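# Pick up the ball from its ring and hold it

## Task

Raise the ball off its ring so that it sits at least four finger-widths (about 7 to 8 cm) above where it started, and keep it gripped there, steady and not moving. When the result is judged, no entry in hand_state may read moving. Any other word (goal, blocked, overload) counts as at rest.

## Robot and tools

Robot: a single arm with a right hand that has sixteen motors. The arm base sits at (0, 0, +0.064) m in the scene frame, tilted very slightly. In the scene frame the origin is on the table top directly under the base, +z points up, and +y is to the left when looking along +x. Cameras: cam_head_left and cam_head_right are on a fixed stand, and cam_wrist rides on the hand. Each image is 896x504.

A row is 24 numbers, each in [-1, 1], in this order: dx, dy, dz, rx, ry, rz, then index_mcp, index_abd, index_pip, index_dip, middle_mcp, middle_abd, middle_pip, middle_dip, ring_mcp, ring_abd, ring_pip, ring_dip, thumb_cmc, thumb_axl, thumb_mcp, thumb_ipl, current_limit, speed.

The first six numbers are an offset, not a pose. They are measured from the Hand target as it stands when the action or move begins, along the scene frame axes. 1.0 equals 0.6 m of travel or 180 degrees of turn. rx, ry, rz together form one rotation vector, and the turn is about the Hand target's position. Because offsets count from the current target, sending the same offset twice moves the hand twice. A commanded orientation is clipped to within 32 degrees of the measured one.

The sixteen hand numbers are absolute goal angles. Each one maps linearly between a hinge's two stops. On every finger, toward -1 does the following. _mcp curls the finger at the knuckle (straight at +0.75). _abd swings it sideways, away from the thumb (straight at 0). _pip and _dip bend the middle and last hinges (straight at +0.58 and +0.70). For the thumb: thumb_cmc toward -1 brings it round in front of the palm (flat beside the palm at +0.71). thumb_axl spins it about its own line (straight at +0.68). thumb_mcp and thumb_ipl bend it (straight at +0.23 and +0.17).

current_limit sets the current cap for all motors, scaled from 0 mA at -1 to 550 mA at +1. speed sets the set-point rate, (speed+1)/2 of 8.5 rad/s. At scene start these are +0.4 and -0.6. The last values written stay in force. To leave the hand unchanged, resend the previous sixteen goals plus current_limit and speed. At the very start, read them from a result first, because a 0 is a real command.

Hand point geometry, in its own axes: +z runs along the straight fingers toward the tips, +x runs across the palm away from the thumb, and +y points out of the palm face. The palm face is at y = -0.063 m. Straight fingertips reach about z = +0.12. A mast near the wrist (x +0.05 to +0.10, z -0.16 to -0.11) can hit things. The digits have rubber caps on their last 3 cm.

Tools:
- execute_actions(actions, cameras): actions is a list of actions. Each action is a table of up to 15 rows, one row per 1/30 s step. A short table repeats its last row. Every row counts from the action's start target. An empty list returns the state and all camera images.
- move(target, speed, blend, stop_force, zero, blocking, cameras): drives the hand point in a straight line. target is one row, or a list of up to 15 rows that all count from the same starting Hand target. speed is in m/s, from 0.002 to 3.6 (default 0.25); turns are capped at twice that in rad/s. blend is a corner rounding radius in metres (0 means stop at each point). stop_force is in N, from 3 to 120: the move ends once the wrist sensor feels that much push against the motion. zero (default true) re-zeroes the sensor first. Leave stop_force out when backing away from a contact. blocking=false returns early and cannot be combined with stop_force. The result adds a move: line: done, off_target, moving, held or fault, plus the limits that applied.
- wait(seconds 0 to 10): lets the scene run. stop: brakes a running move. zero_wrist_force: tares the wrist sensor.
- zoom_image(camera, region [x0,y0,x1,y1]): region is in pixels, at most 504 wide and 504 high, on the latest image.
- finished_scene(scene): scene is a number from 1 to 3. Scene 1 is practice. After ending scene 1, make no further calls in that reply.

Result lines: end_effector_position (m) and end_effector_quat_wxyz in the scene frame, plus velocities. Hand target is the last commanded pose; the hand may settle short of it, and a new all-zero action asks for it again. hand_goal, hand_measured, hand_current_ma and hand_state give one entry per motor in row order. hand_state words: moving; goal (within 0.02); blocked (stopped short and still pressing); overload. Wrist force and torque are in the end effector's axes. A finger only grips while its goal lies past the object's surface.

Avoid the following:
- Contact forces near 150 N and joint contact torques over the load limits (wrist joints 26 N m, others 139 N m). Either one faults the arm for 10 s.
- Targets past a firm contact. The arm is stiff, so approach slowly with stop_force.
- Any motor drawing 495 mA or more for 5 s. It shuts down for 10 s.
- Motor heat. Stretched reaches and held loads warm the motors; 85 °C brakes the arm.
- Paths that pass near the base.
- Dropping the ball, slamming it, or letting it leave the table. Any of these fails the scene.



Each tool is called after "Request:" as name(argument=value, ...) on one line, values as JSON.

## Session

Request:
execute_actions(actions=[])

Request:
zoom_image(camera="cam_head_left", region=[360, 140, 640, 340])

Scene clock: 0.00 s.
end_effector_position=(+0.9129, +0.3341, +0.2366) hand_goal=(+0.754, +0.000, +0.576, +0.696, +0.754, +0.000, +0.576, +0.696, +0.754, +0.000, +0.576, +0.696, +0.714, +0.678, +0.226, +0.168) hand_measured=(+0.754, +0.000, +0.576, +0.696, +0.754, +0.000, +0.576, +0.696, +0.754, +0.000, +0.576, +0.696, +0.714, +0.678, +0.226, +0.168) hand_current_ma=(+0, +0, +0, +0, +0, +0, +0, +0, +0, +0, +0, +0, +0, +0, +0, +0) hand_state=(goal, goal, goal, goal, goal, goal, goal, goal, goal, goal, goal, goal, goal, goal, goal, goal) hand_current_limit=0.40 hand_speed=-0.60 end_effector_quat_wxyz=(-0.146, +0.619, +0.234, +0.735)
Joint positions: [0.196 -0.257 0.867 -3.872 -1.236 1.445]
Joint velocities: within noise
Joint torques (N m): no reading
Motor temperatures (°C): [28 29 28 38 34 36]
Wrist force (N): no reading
Wrist torque (N m): no reading
Wrist force, peak (N): no reading
Hand target: +0.9129, +0.3341, +0.2366; -0.146, +0.619, +0.234, +0.735
camera_calibration:
cam_wrist: T_world_to_cam=[[0.461874, -0.617251, -0.636926, -0.0377068], [-0.806867, 0.00577358, -0.590704, 0.820719], [0.36829, 0.786745, -0.495373, -0.362172], [0, 0, 0, 1]] pos_world=[0.813011, 0.256924, 0.281375]

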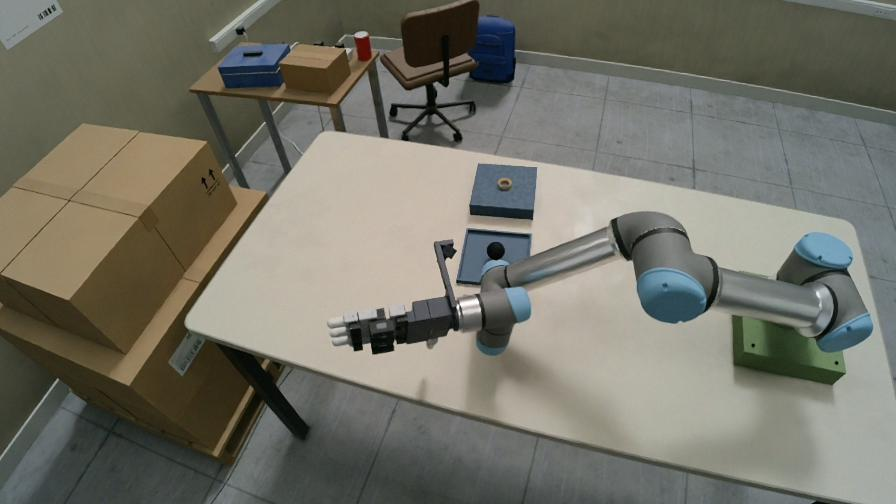

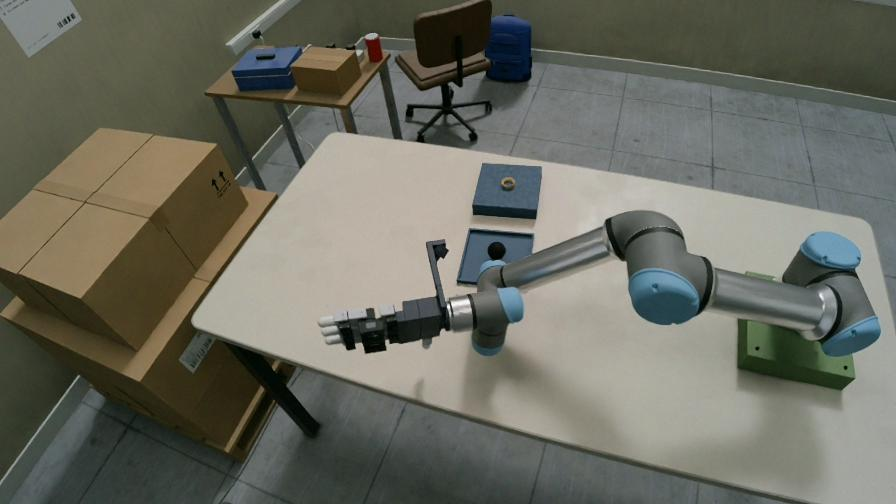

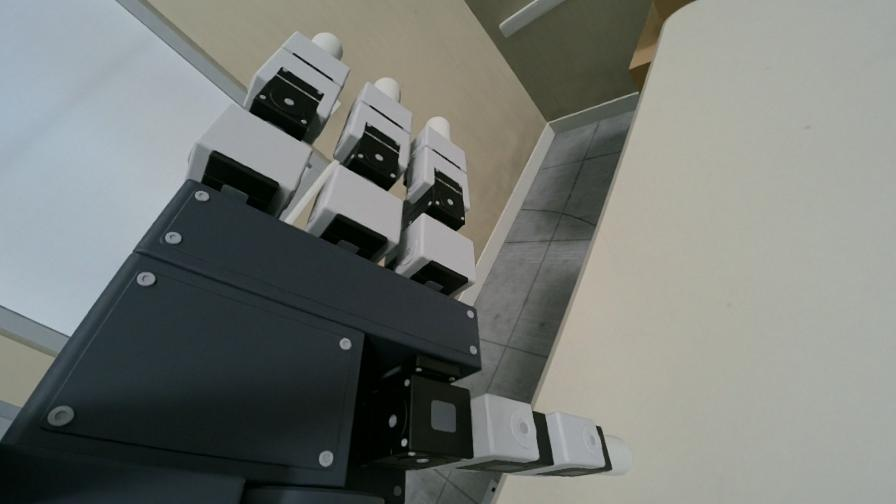

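Scaled by 1.800.

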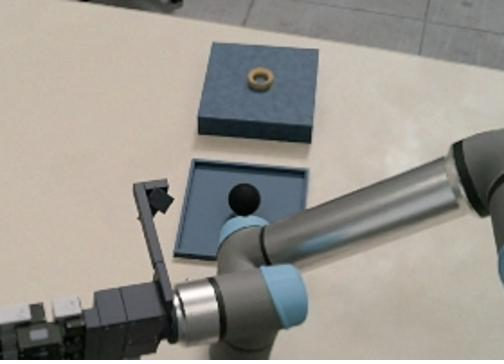

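Request:
move(target=[[-0.088,-0.2235,0.139,0.25,0.152,-0.118, 0.9315,0,-0.343,-0.145,0.9315,0,-0.343,-0.145,0.754,0,0.576,0.696,-0.686,0.678,-0.135,0.06,0.4,-0.6],[-0.26,-0.5785,-0.09,0.4996,0.3042,-0.2369, 0.9315,0,-0.343,-0.145,0.9315,0,-0.343,-0.145,0.754,0,0.576,0.696,-0.686,0.678,-0.135,0.06,0.4,-0.6],[-0.26,-0.5785,-0.2577,0.4996,0.3042,-0.2369, 0.9315,0,-0.343,-0.145,0.9315,0,-0.343,-0.145,0.754,0,0.576,0.696,-0.686,0.678,-0.135,0.06,0.4,-0.6]], speed=[0.4,0.4,0.25], blend=[0.08,0.02,0], cameras=["all"])

Request:
zoom_image(camera="cam_head_left", region=[430, 190, 570, 310])

Request:
zoom_image(camera="cam_wrist", region=[300, 0, 720, 300])

Scene clock: 48.57 s.
end_effector_position=(+0.7569, -0.0131, +0.0821) hand_goal=(+0.932, +0.000, -0.342, -0.144, +0.932, +0.000, -0.342, -0.144, +0.754, +0.000, +0.576, +0.696, -0.686, +0.678, -0.134, +0.060) hand_measured=(+0.918, +0.004, -0.338, -0.138, +0.918, +0.006, -0.338, -0.138, +0.738, +0.006, +0.576, +0.696, -0.678, +0.678, -0.128, +0.066) hand_current_ma=(-4, +0, +0, +1, -4, +0, +1, +1, -5, +0, +0, +0, +1, +0, +1, +1) hand_state=(goal, goal, goal, goal, goal, goal, goal, goal, goal, goal, goal, goal, goal, goal, goal, goal) hand_current_limit=0.40 hand_speed=-0.60 end_effector_quat_wxyz=(-0.353, +0.613, -0.612, +0.354)
Joint positions: [-0.305 -0.72 1.705 -3.577 -1.334 2.991]
Joint torques (N m): [13.5 -33.05 -30.06 -4.41 -0.47 2.03]
Wrist force (N): [1.4 -0.7 -1.1]
Wrist torque (N m): [0.10 -0.19 -0.10]
Wrist force, peak (N): [2.4 -1.6 -1.5]
Hand target: +0.7569, -0.0130, +0.0820; -0.353, +0.613, -0.612, +0.354
Off the commanded pose: 0.000 m, 0 deg.
move: done
camera_calibration:
cam_wrist: T_world_to_cam=[[-0.337949, 0.757659, -0.55834, 0.338538], [-0.395105, 0.424226, 0.814815, 0.184007], [0.854215, 0.495968, 0.155988, -0.533204], [0, 0, 0, 1]] pos_world=[0.642581, -0.0701044, 0.122261]

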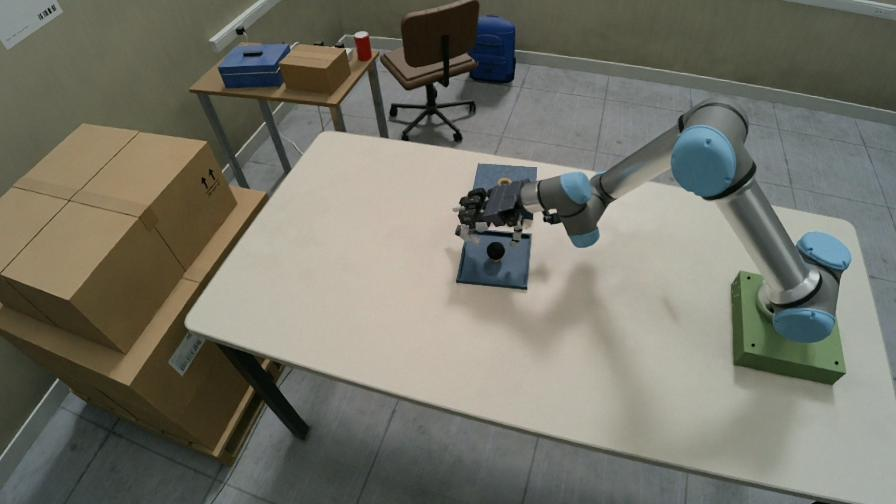

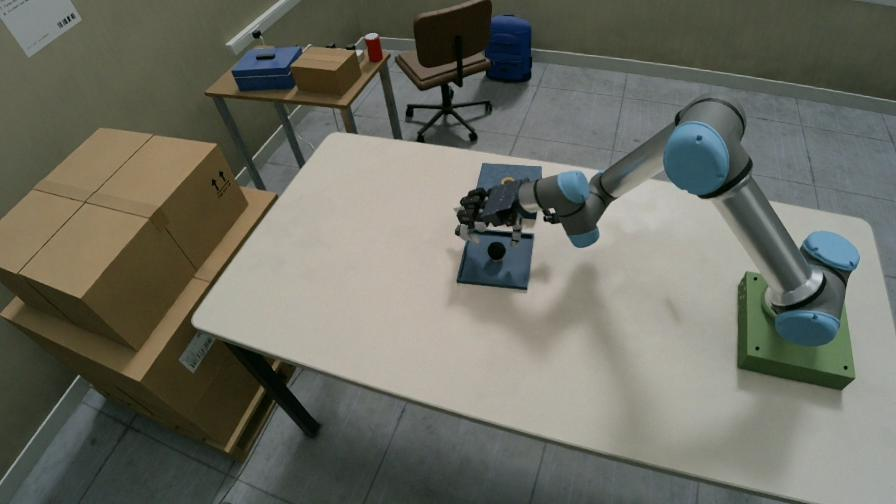

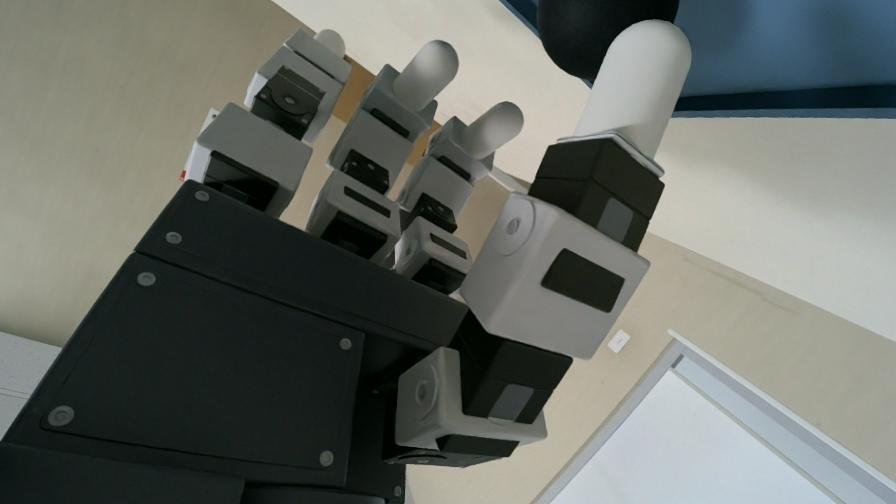

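Scaled by 3.600.

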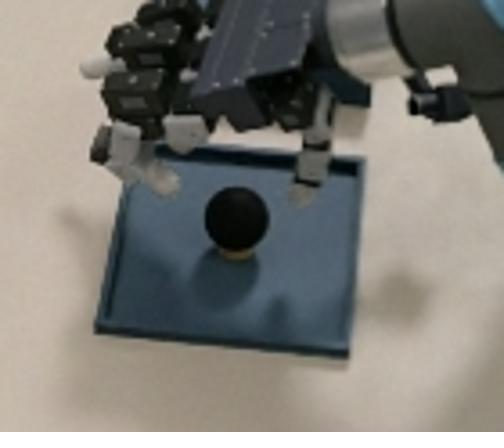

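Scaled by 1.200.

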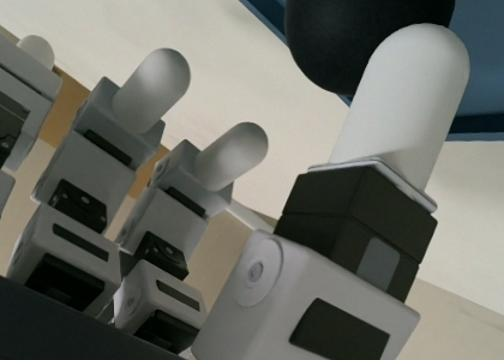

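Request:
move(target=[[-0.0098,0.014,-0.02,0,0,0, 0.9315,0,-0.343,-0.145,0.9315,0,-0.343,-0.145,0.754,0,0.576,0.696,-0.686,0.678,-0.135,0.06,0.4,-0.95],[-0.0098,0.014,-0.0738,0,0,0, 0.9315,0,-0.343,-0.145,0.9315,0,-0.343,-0.145,0.754,0,0.576,0.696,-0.686,0.678,-0.135,0.06,0.4,-0.95]], speed=0.12, blend=[0.005,0])

Request:
move(target=[0,0,0,0,0,0, 0.57,0,-0.343,-0.145,0.57,0,-0.343,-0.145,0.754,0,0.576,0.696,-0.686,0.678,-0.40,0.06,0.4,-0.95], speed=0.1, cameras=["cam_head_left","cam_wrist"])

Request:
zoom_image(camera="cam_wrist", region=[300, 0, 720, 300])

Scene clock: 104.53 s.
end_effector_position=(+0.7510, -0.0046, +0.0378) hand_goal=(+0.932, +0.000, -0.342, -0.144, +0.932, +0.000, -0.342, -0.144, +0.754, +0.000, +0.576, +0.696, -0.686, +0.678, -0.134, +0.060) hand_measured=(+0.918, +0.004, -0.338, -0.138, +0.918, +0.006, -0.338, -0.138, +0.738, +0.006, +0.576, +0.696, -0.678, +0.678, -0.130, +0.066) hand_current_ma=(-4, +0, +0, +1, -4, +0, +1, +1, -5, +0, +0, +0, +1, +0, +1, +1) hand_state=(goal, goal, goal, goal, goal, goal, goal, goal, goal, goal, goal, goal, goal, goal, goal, goal) hand_current_limit=0.40 hand_speed=-0.95 end_effector_quat_wxyz=(-0.353, +0.613, -0.612, +0.354)
Joint positions: [-0.294 -0.638 1.708 -3.663 -1.343 2.997]
Joint torques (N m): [13.93 -34.64 -28.47 -4.2 -1.7 2.14]
Wrist force (N): [1.3 -0.7 -1.3]
Wrist torque (N m): [0.12 -0.17 -0.11]
Wrist force, peak (N): [1.7 -1.9 -0.9]
Hand target: +0.7510, -0.0046, +0.0377; -0.353, +0.613, -0.612, +0.354
Off the commanded pose: 0.000 m, 0 deg.
move: done

Scene clock: 105.90 s.
end_effector_position=(+0.7510, -0.0046, +0.0377) hand_goal=(+0.570, +0.000, -0.342, -0.144, +0.570, +0.000, -0.342, -0.144, +0.754, +0.000, +0.576, +0.696, -0.686, +0.678, -0.400, +0.060) hand_measured=(+0.730, +0.004, -0.336, -0.138, +0.750, +0.006, -0.334, -0.138, +0.738, +0.006, +0.576, +0.696, -0.678, +0.678, -0.260, +0.068) hand_current_ma=(+11, +0, +1, +1, +25, +0, +2, +1, -5, +0, +0, +0, +1, +0, +54, +3) hand_state=(moving, goal, goal, goal, moving, goal, goal, goal, goal, goal, goal, goal, goal, goal, moving, moving) hand_current_limit=0.40 hand_speed=-0.95 end_effector_quat_wxyz=(-0.353, +0.613, -0.612, +0.354)
Joint positions: [-0.294 -0.638 1.708 -3.663 -1.343 2.997]
Joint torques (N m): [13.12 -34.8 -27.23 -3.82 -2.01 1.74]
Wrist force (N): [1.1 -2.1 -0.5]
Wrist torque (N m): [0.08 -0.14 -0.15]
Wrist force, peak (N): [1.3 -2.0 -0.6]
Hand target: +0.7510, -0.0046, +0.0377; -0.353, +0.613, -0.612, +0.354
Off the commanded pose: 0.000 m, 0 deg.
move: done
camera_calibration:
cam_wrist: T_world_to_cam=[[-0.337982, 0.757589, -0.558414, 0.305336], [-0.395167, 0.424264, 0.814766, 0.214293], [0.854173, 0.496043, 0.15598, -0.525422], [0, 0, 0, 1]] pos_world=[0.636681, -0.0616042, 0.0778607]
Images, in order (width x height): cam_head_left 896x504, cam_wrist 896x504.

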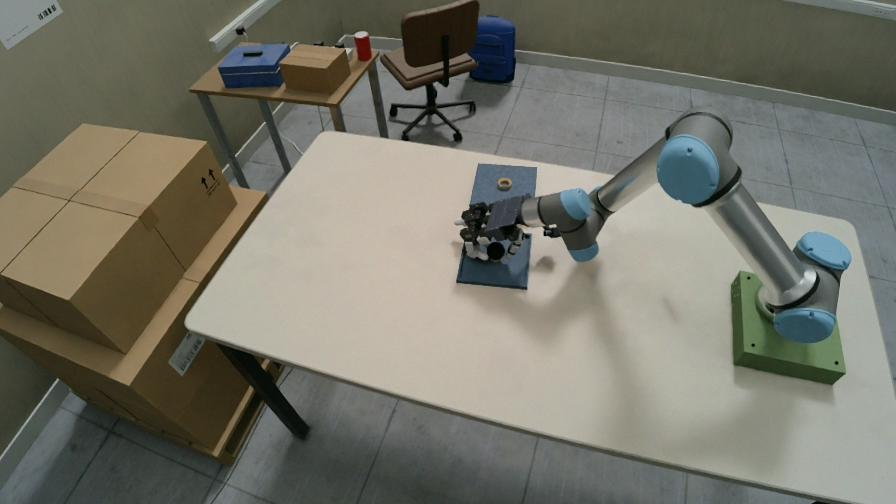

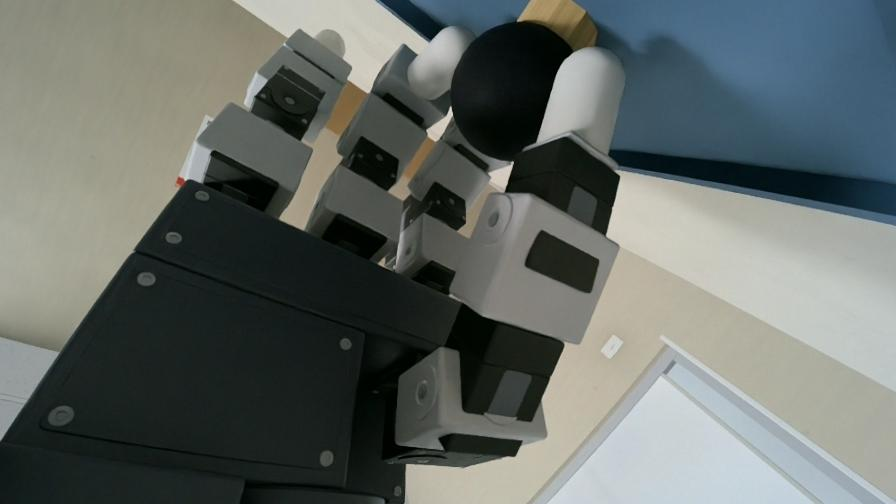

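Scaled by 1.200.

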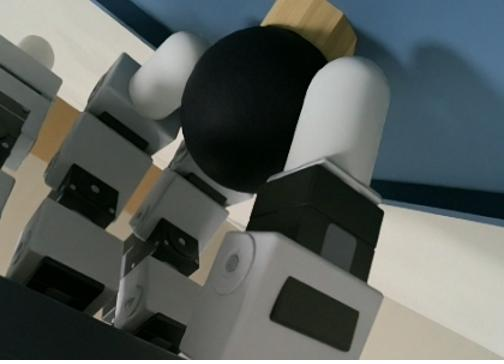

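Request:
move(target=[[0,0,0.03,0,0,0, 0.57,0,-0.343,-0.145,0.57,0,-0.343,-0.145,0.754,0,0.576,0.696,-0.686,0.678,-0.40,0.06,0.4,-0.95],[0,0,0.2,0,0,0, 0.57,0,-0.343,-0.145,0.57,0,-0.343,-0.145,0.754,0,0.576,0.696,-0.686,0.678,-0.40,0.06,0.4,-0.95]], speed=[0.05,0.15], blend=[0.005,0], cameras=["cam_head_left","cam_wrist"])

Request:
wait(seconds=0.5)

Scene clock: 117.87 s.
end_effector_position=(+0.7510, -0.0045, +0.1577) hand_goal=(+0.570, +0.000, -0.342, -0.144, +0.570, +0.000, -0.342, -0.144, +0.754, +0.000, +0.576, +0.696, -0.686, +0.678, -0.400, +0.060) hand_measured=(+0.680, +0.004, -0.302, -0.130, +0.686, +0.000, -0.292, -0.128, +0.738, +0.006, +0.576, +0.696, -0.672, +0.684, -0.272, +0.118) hand_current_ma=(+97, +0, +18, +4, +106, +0, +27, +5, -5, +0, +0, +0, +3, +1, +167, +51) hand_state=(blocked, goal, blocked, goal, blocked, goal, blocked, goal, goal, goal, goal, goal, goal, goal, blocked, blocked) hand_current_limit=0.40 hand_speed=-0.95 end_effector_quat_wxyz=(-0.353, +0.613, -0.612, +0.354)
Joint positions: [-0.293 -0.871 1.727 -3.449 -1.344 2.997]
Joint torques (N m): [4.05 -55.2 -32.99 -0.31 -1.22 -0.91]
Wrist force (N): [1.3 0.4 -0.6]
Wrist torque (N m): [0.14 -0.18 -0.10]
Wrist force, peak (N): [0.8 -7.4 -0.5]
Hand target: +0.7510, -0.0046, +0.1577; -0.353, +0.613, -0.612, +0.354
Off the commanded pose: 0.000 m, 0 deg.
move: done
camera_calibration:
cam_wrist: T_world_to_cam=[[-0.338042, 0.757604, -0.558358, 0.372298], [-0.395175, 0.424186, 0.814802, 0.116472], [0.854145, 0.496086, 0.155994, -0.544172], [0, 0, 0, 1]] pos_world=[0.636681, -0.0615041, 0.197861]
Images, in order (width x height): cam_head_left 896x504, cam_wrist 896x504.

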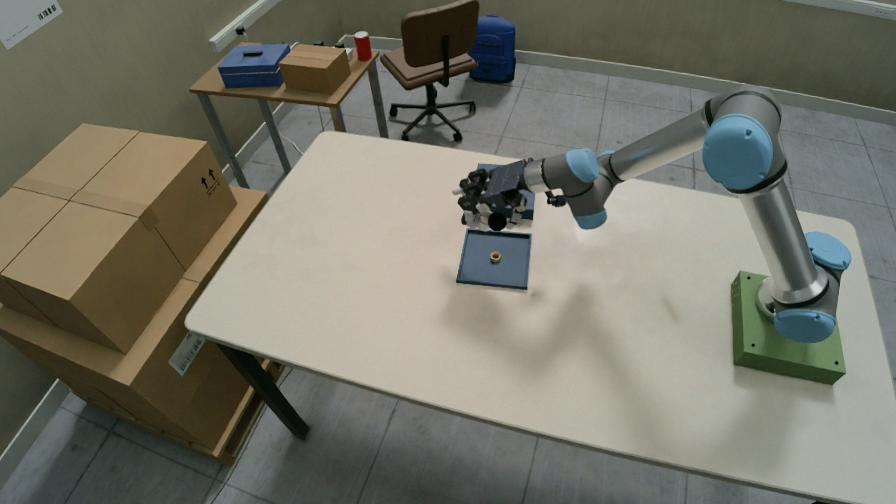

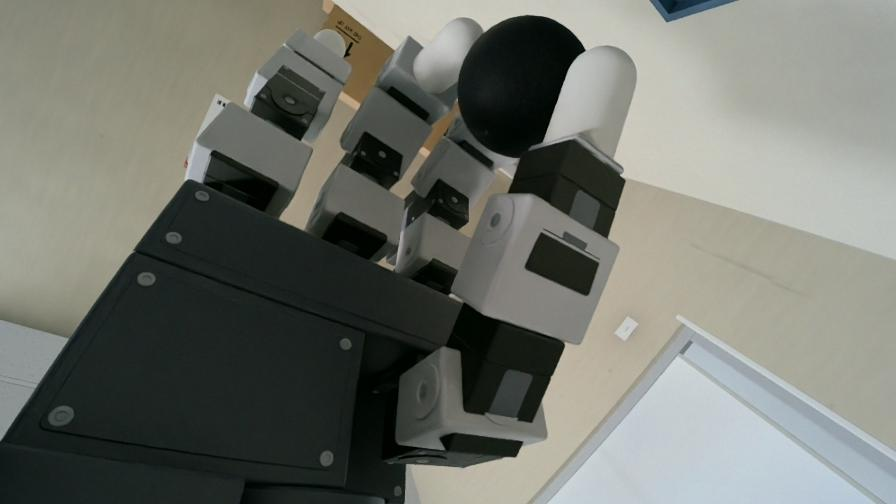

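Scene clock: 118.37 s.
end_effector_position=(+0.7510, -0.0045, +0.1577) hand_goal=(+0.570, +0.000, -0.342, -0.144, +0.570, +0.000, -0.342, -0.144, +0.754, +0.000, +0.576, +0.696, -0.686, +0.678, -0.400, +0.060) hand_measured=(+0.680, +0.004, -0.302, -0.130, +0.686, +0.000, -0.292, -0.128, +0.738, +0.006, +0.576, +0.696, -0.672, +0.684, -0.272, +0.118) hand_current_ma=(+97, +0, +18, +4, +106, +0, +27, +5, -5, +0, +0, +0, +3, +1, +167, +51) hand_state=(blocked, goal, blocked, goal, blocked, goal, blocked, goal, goal, goal, goal, goal, goal, goal, blocked, blocked) hand_current_limit=0.40 hand_speed=-0.95 end_effector_quat_wxyz=(-0.353, +0.613, -0.612, +0.354)
Joint positions: [-0.293 -0.871 1.727 -3.449 -1.344 2.997]
Joint torques (N m): [-8.46 -54.96 -32.11 -0.52 0.1 -1.41]
Wrist force (N): [1.3 0.4 -0.5]
Wrist torque (N m): [0.13 -0.17 -0.10]
Wrist force, peak (N): [1.3 0.8 -0.5]
Hand target: +0.7510, -0.0046, +0.1577; -0.353, +0.613, -0.612, +0.354
Off the commanded pose: 0.000 m, 0 deg.
wait: 0.50 s; at rest by 0.17 s

Request:
finished_scene(scene=2)

The scene is finished: the task was done.


## Next scene

The same job, from a new start.

Request:
execute_actions(actions=[])

Request:
zoom_image(camera="cam_head_left", region=[360, 140, 640, 340])

Scene clock: 0.00 s.
end_effector_position=(+0.7087, -0.1967, +0.3479) hand_goal=(+0.754, +0.000, +0.576, +0.696, +0.754, +0.000, +0.576, +0.696, +0.754, +0.000, +0.576, +0.696, +0.714, +0.678, +0.226, +0.168) hand_measured=(+0.754, +0.000, +0.576, +0.696, +0.754, +0.000, +0.576, +0.696, +0.754, +0.000, +0.576, +0.696, +0.714, +0.678, +0.226, +0.168) hand_current_ma=(+0, +0, +0, +0, +0, +0, +0, +0, +0, +0, +0, +0, +0, +0, +0, +0) hand_state=(goal, goal, goal, goal, goal, goal, goal, goal, goal, goal, goal, goal, goal, goal, goal, goal) hand_current_limit=0.40 hand_speed=-0.60 end_effector_quat_wxyz=(-0.164, +0.823, +0.542, -0.034)
Joint positions: [-0.482 -0.994 0.899 -1.149 -1.473 -0.066]
Joint velocities: within noise
Joint torques (N m): no reading
Motor temperatures (°C): [28 28 28 38 34 36]
Wrist force (N): no reading
Wrist torque (N m): no reading
Wrist force, peak (N): no reading
Hand target: +0.7087, -0.1967, +0.3479; -0.164, +0.823, +0.542, -0.034
camera_calibration:
cam_wrist: T_world_to_cam=[[0.267759, -0.922059, -0.279486, -0.246915], [-0.447003, -0.375853, 0.811741, -0.0932516], [-0.853519, -0.0924194, -0.512801, 0.884861], [0, 0, 0, 1]] pos_world=[0.779675, -0.180941, 0.460444]

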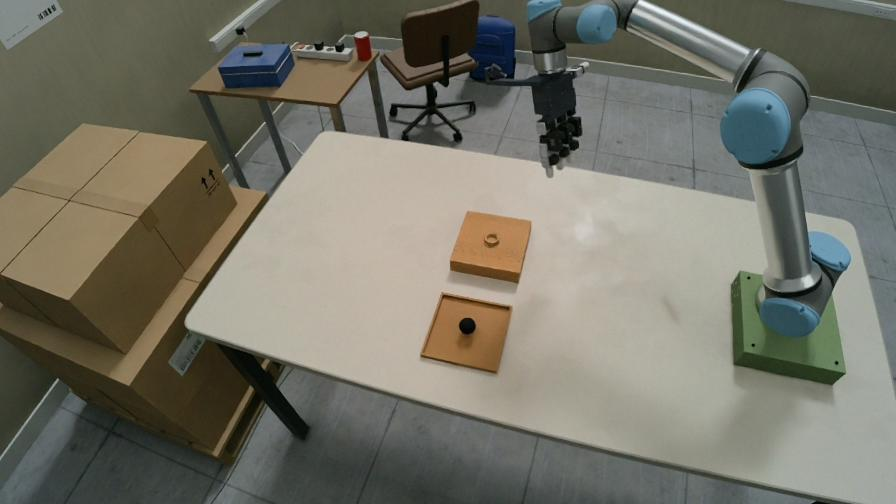

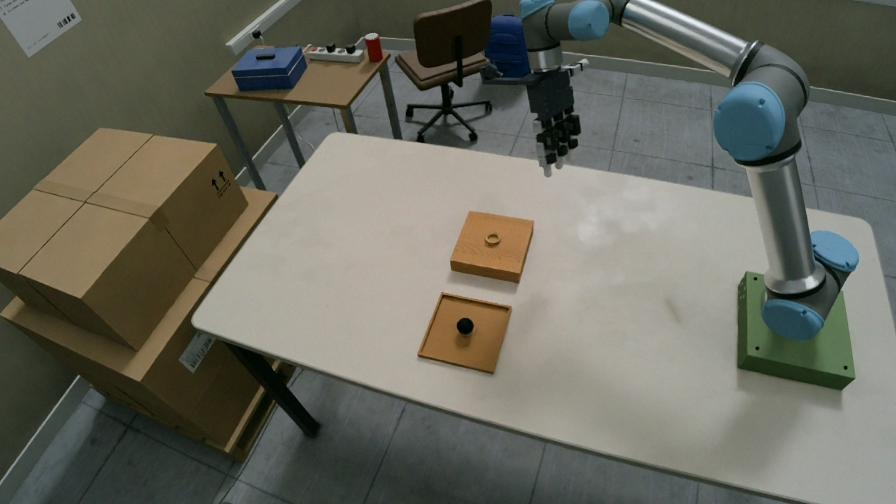

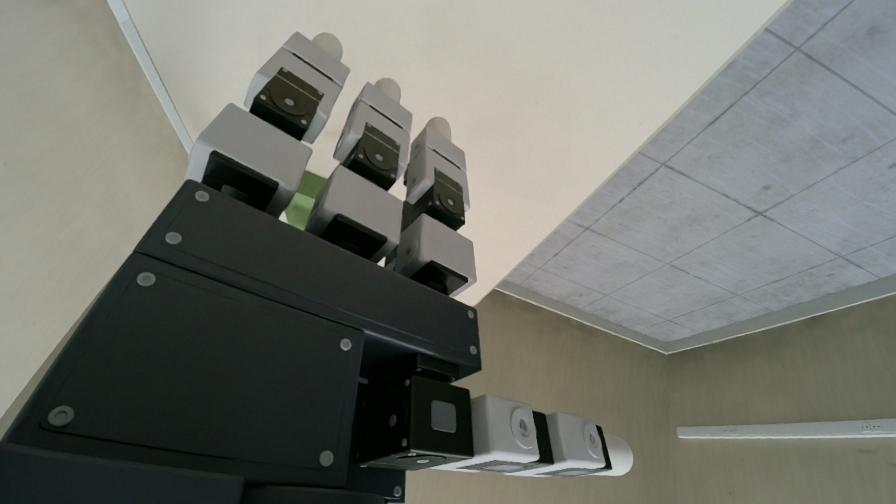

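Scaled by 1.800.

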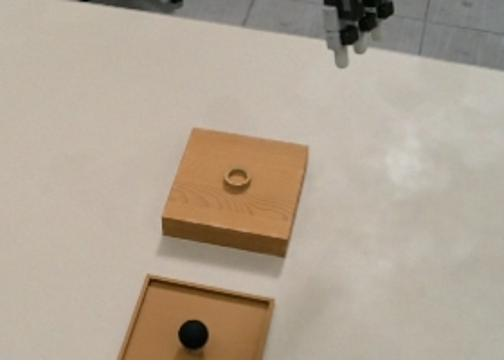

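Request:
move(target=[[0.052,0.578,-0.03,0.191,-0.01,-0.479, 0.9315,0,-0.343,-0.145,0.9315,0,-0.343,-0.145,0.754,0,0.576,0.696,-0.686,0.678,-0.135,0.06,0.4,-0.6],[0.0805,0.7345,-0.28,0.3185,-0.0174,-0.7983, 0.9315,0,-0.343,-0.145,0.9315,0,-0.343,-0.145,0.754,0,0.576,0.696,-0.686,0.678,-0.135,0.06,0.4,-0.6],[0.0805,0.7345,-0.4565,0.3185,-0.0174,-0.7983, 0.9315,0,-0.343,-0.145,0.9315,0,-0.343,-0.145,0.754,0,0.576,0.696,-0.686,0.678,-0.135,0.06,0.4,-0.6]], speed=[0.45,0.45,0.25], blend=[0.06,0.02,0], cameras=["cam_head_left","cam_wrist"])

Request:
zoom_image(camera="cam_head_left", region=[400, 260, 540, 380])

Request:
zoom_image(camera="cam_wrist", region=[300, 0, 720, 300])

Scene clock: 39.03 s.
end_effector_position=(+0.7570, +0.2440, +0.0741) hand_goal=(+0.932, +0.000, -0.342, -0.144, +0.932, +0.000, -0.342, -0.144, +0.754, +0.000, +0.576, +0.696, -0.686, +0.678, -0.134, +0.060) hand_measured=(+0.908, +0.000, -0.338, -0.136, +0.908, +0.000, -0.336, -0.136, +0.738, +0.000, +0.576, +0.696, -0.676, +0.678, -0.136, +0.062) hand_current_ma=(-10, +0, +1, +1, -9, +0, +1, +1, -5, +0, +0, +0, +2, +0, +0, +0) hand_state=(blocked, goal, goal, goal, blocked, goal, goal, goal, goal, goal, goal, goal, goal, goal, goal, goal) hand_current_limit=0.40 hand_speed=-0.60 end_effector_quat_wxyz=(-0.353, +0.613, -0.612, +0.354)
Joint positions: [0.12 -0.645 1.565 -3.523 -1.697 3.209]
Joint torques (N m): [13.69 -35.77 -29.51 -4.96 -2.31 2.11]
Wrist force (N): [0.0 0.5 -0.1]
Wrist torque (N m): [0.32 -0.21 -0.21]
Wrist force, peak (N): [0.2 2.0 1.2]
Hand target: +0.7570, +0.2440, +0.0740; -0.353, +0.613, -0.612, +0.354
Off the commanded pose: 0.000 m, 0 deg.
move: done
camera_calibration:
cam_wrist: T_world_to_cam=[[-0.338879, 0.757442, -0.55807, 0.140081], [-0.395013, 0.423807, 0.815078, 0.0814859], [0.853889, 0.496658, 0.155581, -0.659478], [0, 0, 0, 1]] pos_world=[0.642779, 0.186897, 0.11436]
Images, in order (width x height): cam_head_left 896x504, cam_wrist 896x504.

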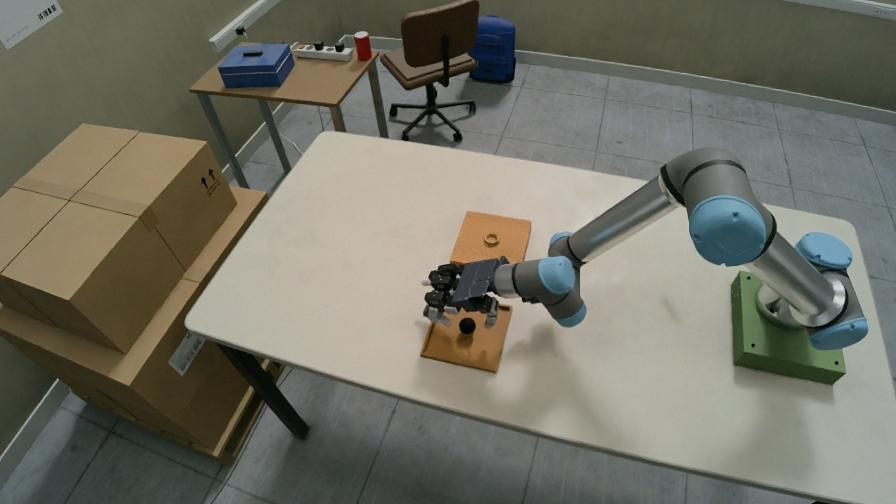

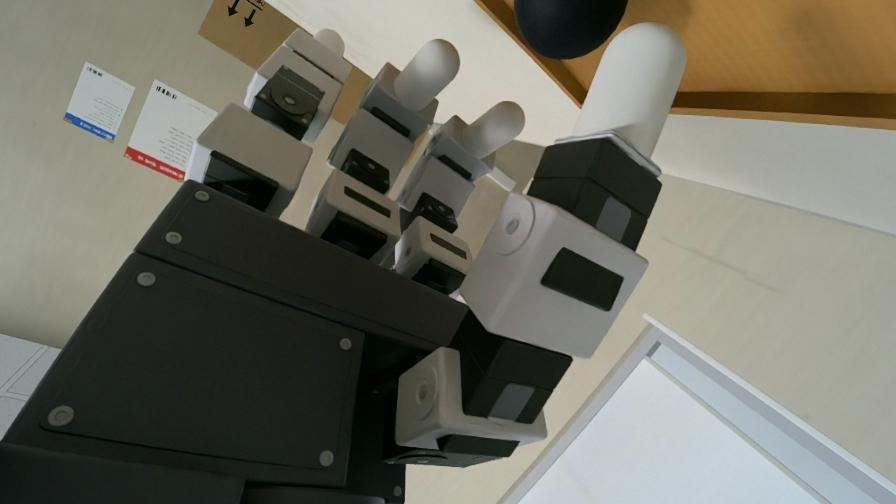

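Scaled by 3.600.

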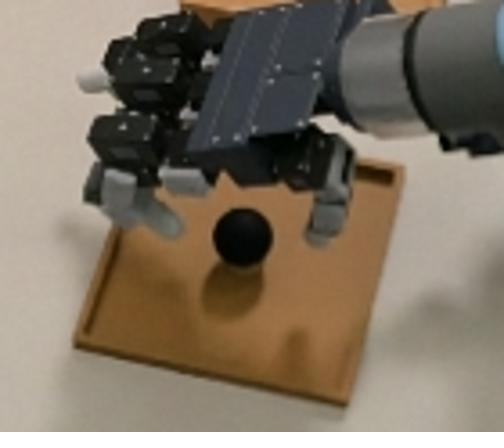

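Scaled by 1.200.

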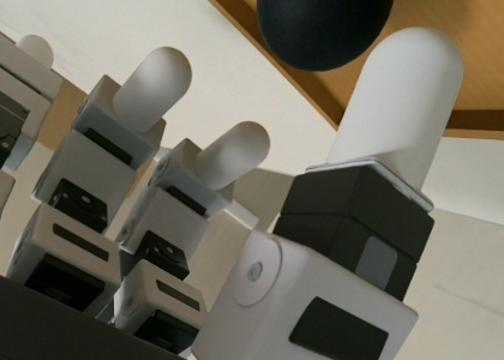

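Request:
move(target=[[0.0067,-0.0067,-0.02,0,0,0, 0.9315,0,-0.343,-0.145,0.9315,0,-0.343,-0.145,0.754,0,0.576,0.696,-0.686,0.678,-0.135,0.06,0.4,-0.94],[0.0067,-0.0067,-0.0683,0,0,0, 0.9315,0,-0.343,-0.145,0.9315,0,-0.343,-0.145,0.754,0,0.576,0.696,-0.686,0.678,-0.135,0.06,0.4,-0.94]], speed=0.12, blend=[0.005,0])

Request:
move(target=[0,0,0,0,0,0, 0.534,0,-0.343,-0.145,0.534,0,-0.343,-0.145,0.754,0,0.576,0.696,-0.686,0.678,-0.449,0.06,0.4,-0.94], speed=0.1)

Request:
wait(seconds=0.7, cameras=["cam_wrist"])

Scene clock: 87.13 s.
end_effector_position=(+0.7610, +0.2400, +0.0331) hand_goal=(+0.932, +0.000, -0.342, -0.144, +0.932, +0.000, -0.342, -0.144, +0.754, +0.000, +0.576, +0.696, -0.686, +0.678, -0.134, +0.060) hand_measured=(+0.908, +0.000, -0.338, -0.136, +0.908, +0.000, -0.336, -0.136, +0.738, +0.000, +0.576, +0.696, -0.678, +0.678, -0.136, +0.062) hand_current_ma=(-10, +0, +1, +1, -9, +0, +1, +1, -5, +0, +0, +0, +2, +0, +0, +0) hand_state=(blocked, goal, goal, goal, blocked, goal, goal, goal, goal, goal, goal, goal, goal, goal, goal, goal) hand_current_limit=0.40 hand_speed=-0.94 end_effector_quat_wxyz=(-0.353, +0.613, -0.612, +0.354)
Joint positions: [0.112 -0.564 1.539 -3.579 -1.691 3.206]
Joint torques (N m): [-13.04 -37.95 -28.75 -4.45 1.75 -1.52]
Wrist force (N): [0.1 0.1 0.3]
Wrist torque (N m): [0.25 -0.23 -0.12]
Wrist force, peak (N): [-0.1 0.8 0.3]
Hand target: +0.7610, +0.2400, +0.0331; -0.353, +0.613, -0.612, +0.354
Off the commanded pose: 0.000 m, 0 deg.
move: done

Scene clock: 89.23 s.
end_effector_position=(+0.7611, +0.2400, +0.0331) hand_goal=(+0.534, +0.000, -0.342, -0.144, +0.534, +0.000, -0.342, -0.144, +0.754, +0.000, +0.576, +0.696, -0.686, +0.678, -0.448, +0.060) hand_measured=(+0.670, +0.000, -0.318, -0.138, +0.656, +0.000, -0.316, -0.140, +0.738, +0.000, +0.576, +0.696, -0.682, +0.678, -0.300, +0.094) hand_current_ma=(+135, +0, +9, +1, +116, +0, +10, +1, -5, +0, +0, +0, +1, +0, +209, +23) hand_state=(blocked, goal, blocked, goal, blocked, goal, blocked, goal, goal, goal, goal, goal, goal, goal, blocked, blocked) hand_current_limit=0.40 hand_speed=-0.94 end_effector_quat_wxyz=(-0.353, +0.613, -0.612, +0.354)
Joint positions: [0.112 -0.564 1.539 -3.579 -1.691 3.206]
Joint torques (N m): [-12.24 -38.3 -27.61 -3.8 0.75 -1.64]
Wrist force (N): [0.3 -4.2 -0.1]
Wrist torque (N m): [0.19 -0.26 -0.11]
Wrist force, peak (N): [0.1 -5.0 -0.6]
Hand target: +0.7610, +0.2400, +0.0331; -0.353, +0.613, -0.612, +0.354
Off the commanded pose: 0.000 m, 0 deg.
move: done

Scene clock: 89.93 s.
end_effector_position=(+0.7611, +0.2400, +0.0331) hand_goal=(+0.534, +0.000, -0.342, -0.144, +0.534, +0.000, -0.342, -0.144, +0.754, +0.000, +0.576, +0.696, -0.686, +0.678, -0.448, +0.060) hand_measured=(+0.670, +0.000, -0.318, -0.138, +0.656, +0.000, -0.316, -0.140, +0.738, +0.000, +0.576, +0.696, -0.682, +0.678, -0.300, +0.094) hand_current_ma=(+135, +0, +9, +1, +116, +0, +10, +1, -5, +0, +0, +0, +1, +0, +209, +23) hand_state=(blocked, goal, blocked, goal, blocked, goal, blocked, goal, goal, goal, goal, goal, goal, goal, blocked, blocked) hand_current_limit=0.40 hand_speed=-0.94 end_effector_quat_wxyz=(-0.353, +0.613, -0.612, +0.354)
Joint positions: [0.112 -0.564 1.539 -3.579 -1.691 3.206]
Joint torques (N m): [-11.42 -37.95 -24.71 -3.02 -0.34 -1.38]
Wrist force (N): [0.1 -4.0 0.0]
Wrist torque (N m): [0.17 -0.22 -0.14]
Wrist force, peak (N): [-0.2 -5.0 -0.5]
Hand target: +0.7610, +0.2400, +0.0331; -0.353, +0.613, -0.612, +0.354
Off the commanded pose: 0.000 m, 0 deg.
wait: 0.70 s; at rest by 0.17 s
camera_calibration:
cam_wrist: T_world_to_cam=[[-0.338879, 0.757442, -0.55807, 0.12153], [-0.395013, 0.423807, 0.815078, 0.118261], [0.853889, 0.496658, 0.155581, -0.654513], [0, 0, 0, 1]] pos_world=[0.646779, 0.182897, 0.0732599]
Images, in order (width x height): cam_wrist 896x504.

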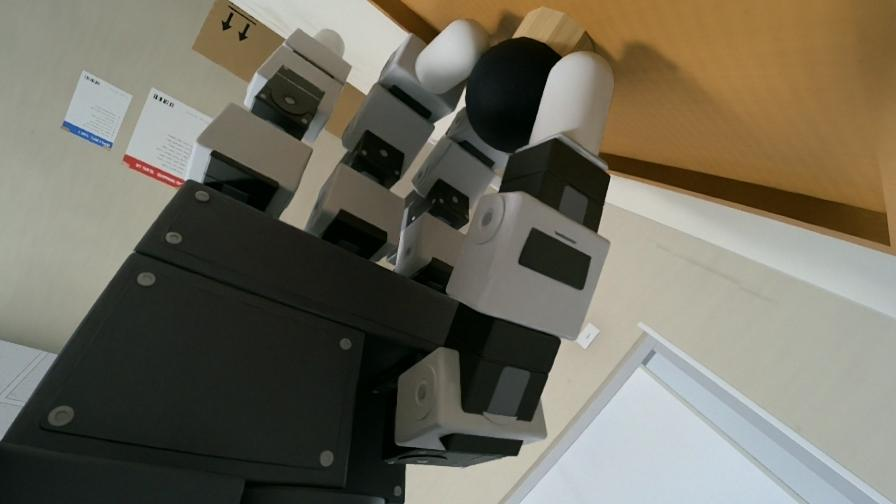

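Request:
move(target=[[0,0,0.03,0,0,0, 0.534,0,-0.343,-0.145,0.534,0,-0.343,-0.145,0.754,0,0.576,0.696,-0.686,0.678,-0.449,0.06,0.4,-0.94],[0,0,0.2,0,0,0, 0.534,0,-0.343,-0.145,0.534,0,-0.343,-0.145,0.754,0,0.576,0.696,-0.686,0.678,-0.449,0.06,0.4,-0.94]], speed=[0.05,0.15], blend=[0.005,0], cameras=["cam_head_left","cam_wrist"])

Request:
wait(seconds=0.5)

Scene clock: 99.93 s.
end_effector_position=(+0.7610, +0.2400, +0.1530) hand_goal=(+0.534, +0.000, -0.342, -0.144, +0.534, +0.000, -0.342, -0.144, +0.754, +0.000, +0.576, +0.696, -0.686, +0.678, -0.448, +0.060) hand_measured=(+0.648, +0.000, -0.304, -0.132, +0.634, +0.000, -0.300, -0.134, +0.738, +0.000, +0.576, +0.696, -0.682, +0.680, -0.300, +0.110) hand_current_ma=(+102, +0, +17, +3, +84, +0, +19, +2, -5, +0, +0, +0, +1, +0, +209, +42) hand_state=(blocked, goal, blocked, goal, blocked, goal, blocked, goal, goal, goal, goal, goal, goal, goal, blocked, blocked) hand_current_limit=0.40 hand_speed=-0.94 end_effector_quat_wxyz=(-0.353, +0.613, -0.612, +0.354)
Joint positions: [0.113 -0.78 1.561 -3.386 -1.692 3.206]
Joint torques (N m): [5.35 -58.16 -32.65 -0.29 -1.25 2.01]
Wrist force (N): [0.1 0.2 0.3]
Wrist torque (N m): [0.24 -0.22 -0.12]
Wrist force, peak (N): [0.0 -5.0 -0.3]
Hand target: +0.7610, +0.2400, +0.1531; -0.353, +0.613, -0.612, +0.354
Off the commanded pose: 0.000 m, 0 deg.
move: done
camera_calibration:
cam_wrist: T_world_to_cam=[[-0.33894, 0.757429, -0.558051, 0.188481], [-0.394933, 0.423821, 0.81511, 0.0204721], [0.853902, 0.496666, 0.155483, -0.673158], [0, 0, 0, 1]] pos_world=[0.646779, 0.182897, 0.19316]
Images, in order (width x height): cam_head_left 896x504, cam_wrist 896x504.

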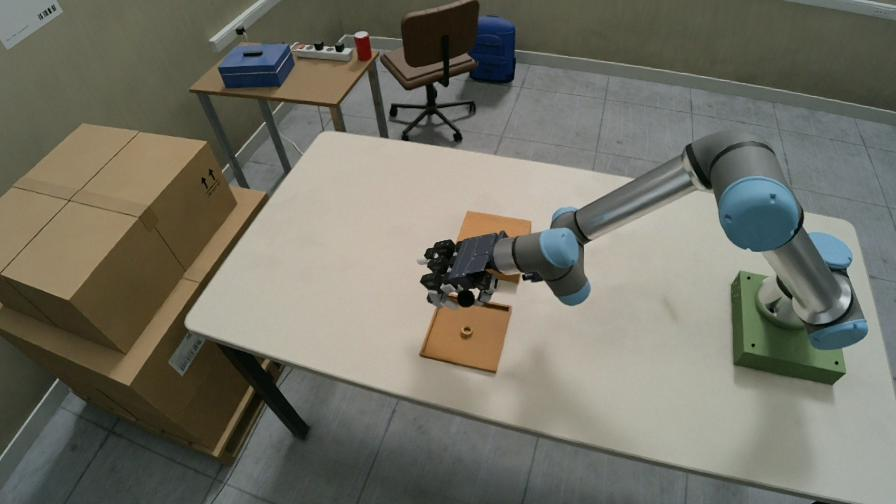

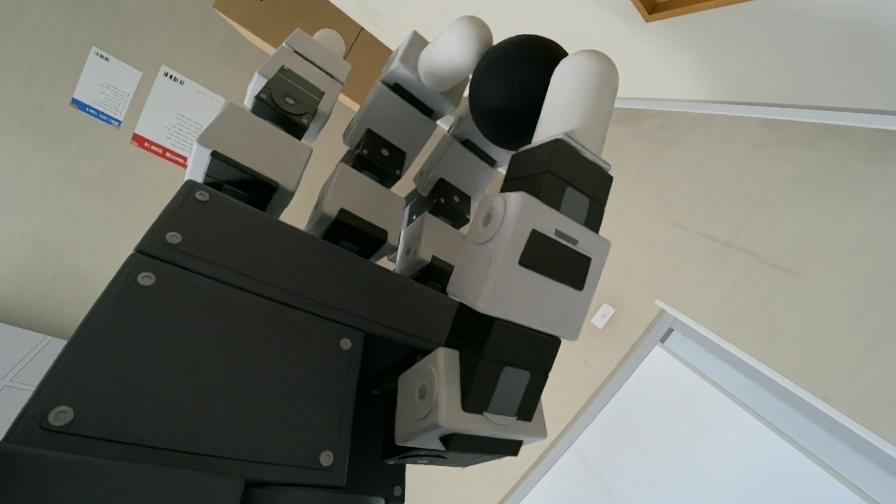

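Scene clock: 100.43 s.
end_effector_position=(+0.7610, +0.2400, +0.1531) hand_goal=(+0.534, +0.000, -0.342, -0.144, +0.534, +0.000, -0.342, -0.144, +0.754, +0.000, +0.576, +0.696, -0.686, +0.678, -0.448, +0.060) hand_measured=(+0.648, +0.000, -0.304, -0.132, +0.634, +0.000, -0.300, -0.134, +0.738, +0.000, +0.576, +0.696, -0.682, +0.680, -0.300, +0.110) hand_current_ma=(+102, +0, +17, +3, +84, +0, +19, +2, -5, +0, +0, +0, +1, +0, +209, +42) hand_state=(blocked, goal, blocked, goal, blocked, goal, blocked, goal, goal, goal, goal, goal, goal, goal, blocked, blocked) hand_current_limit=0.40 hand_speed=-0.94 end_effector_quat_wxyz=(-0.353, +0.613, -0.612, +0.354)
Joint positions: [0.113 -0.78 1.561 -3.386 -1.692 3.206]
Joint torques (N m): [-3.59 -59.29 -33.6 -0.07 0.37 2.24]
Wrist force (N): [0.2 0.6 0.3]
Wrist torque (N m): [0.30 -0.24 -0.10]
Wrist force, peak (N): [-0.2 0.7 0.5]
Hand target: +0.7610, +0.2400, +0.1531; -0.353, +0.613, -0.612, +0.354
Off the commanded pose: 0.000 m, 0 deg.
wait: 0.50 s; at rest by 0.17 s

Request:
finished_scene(scene=3)

The scene is finished: the task was done.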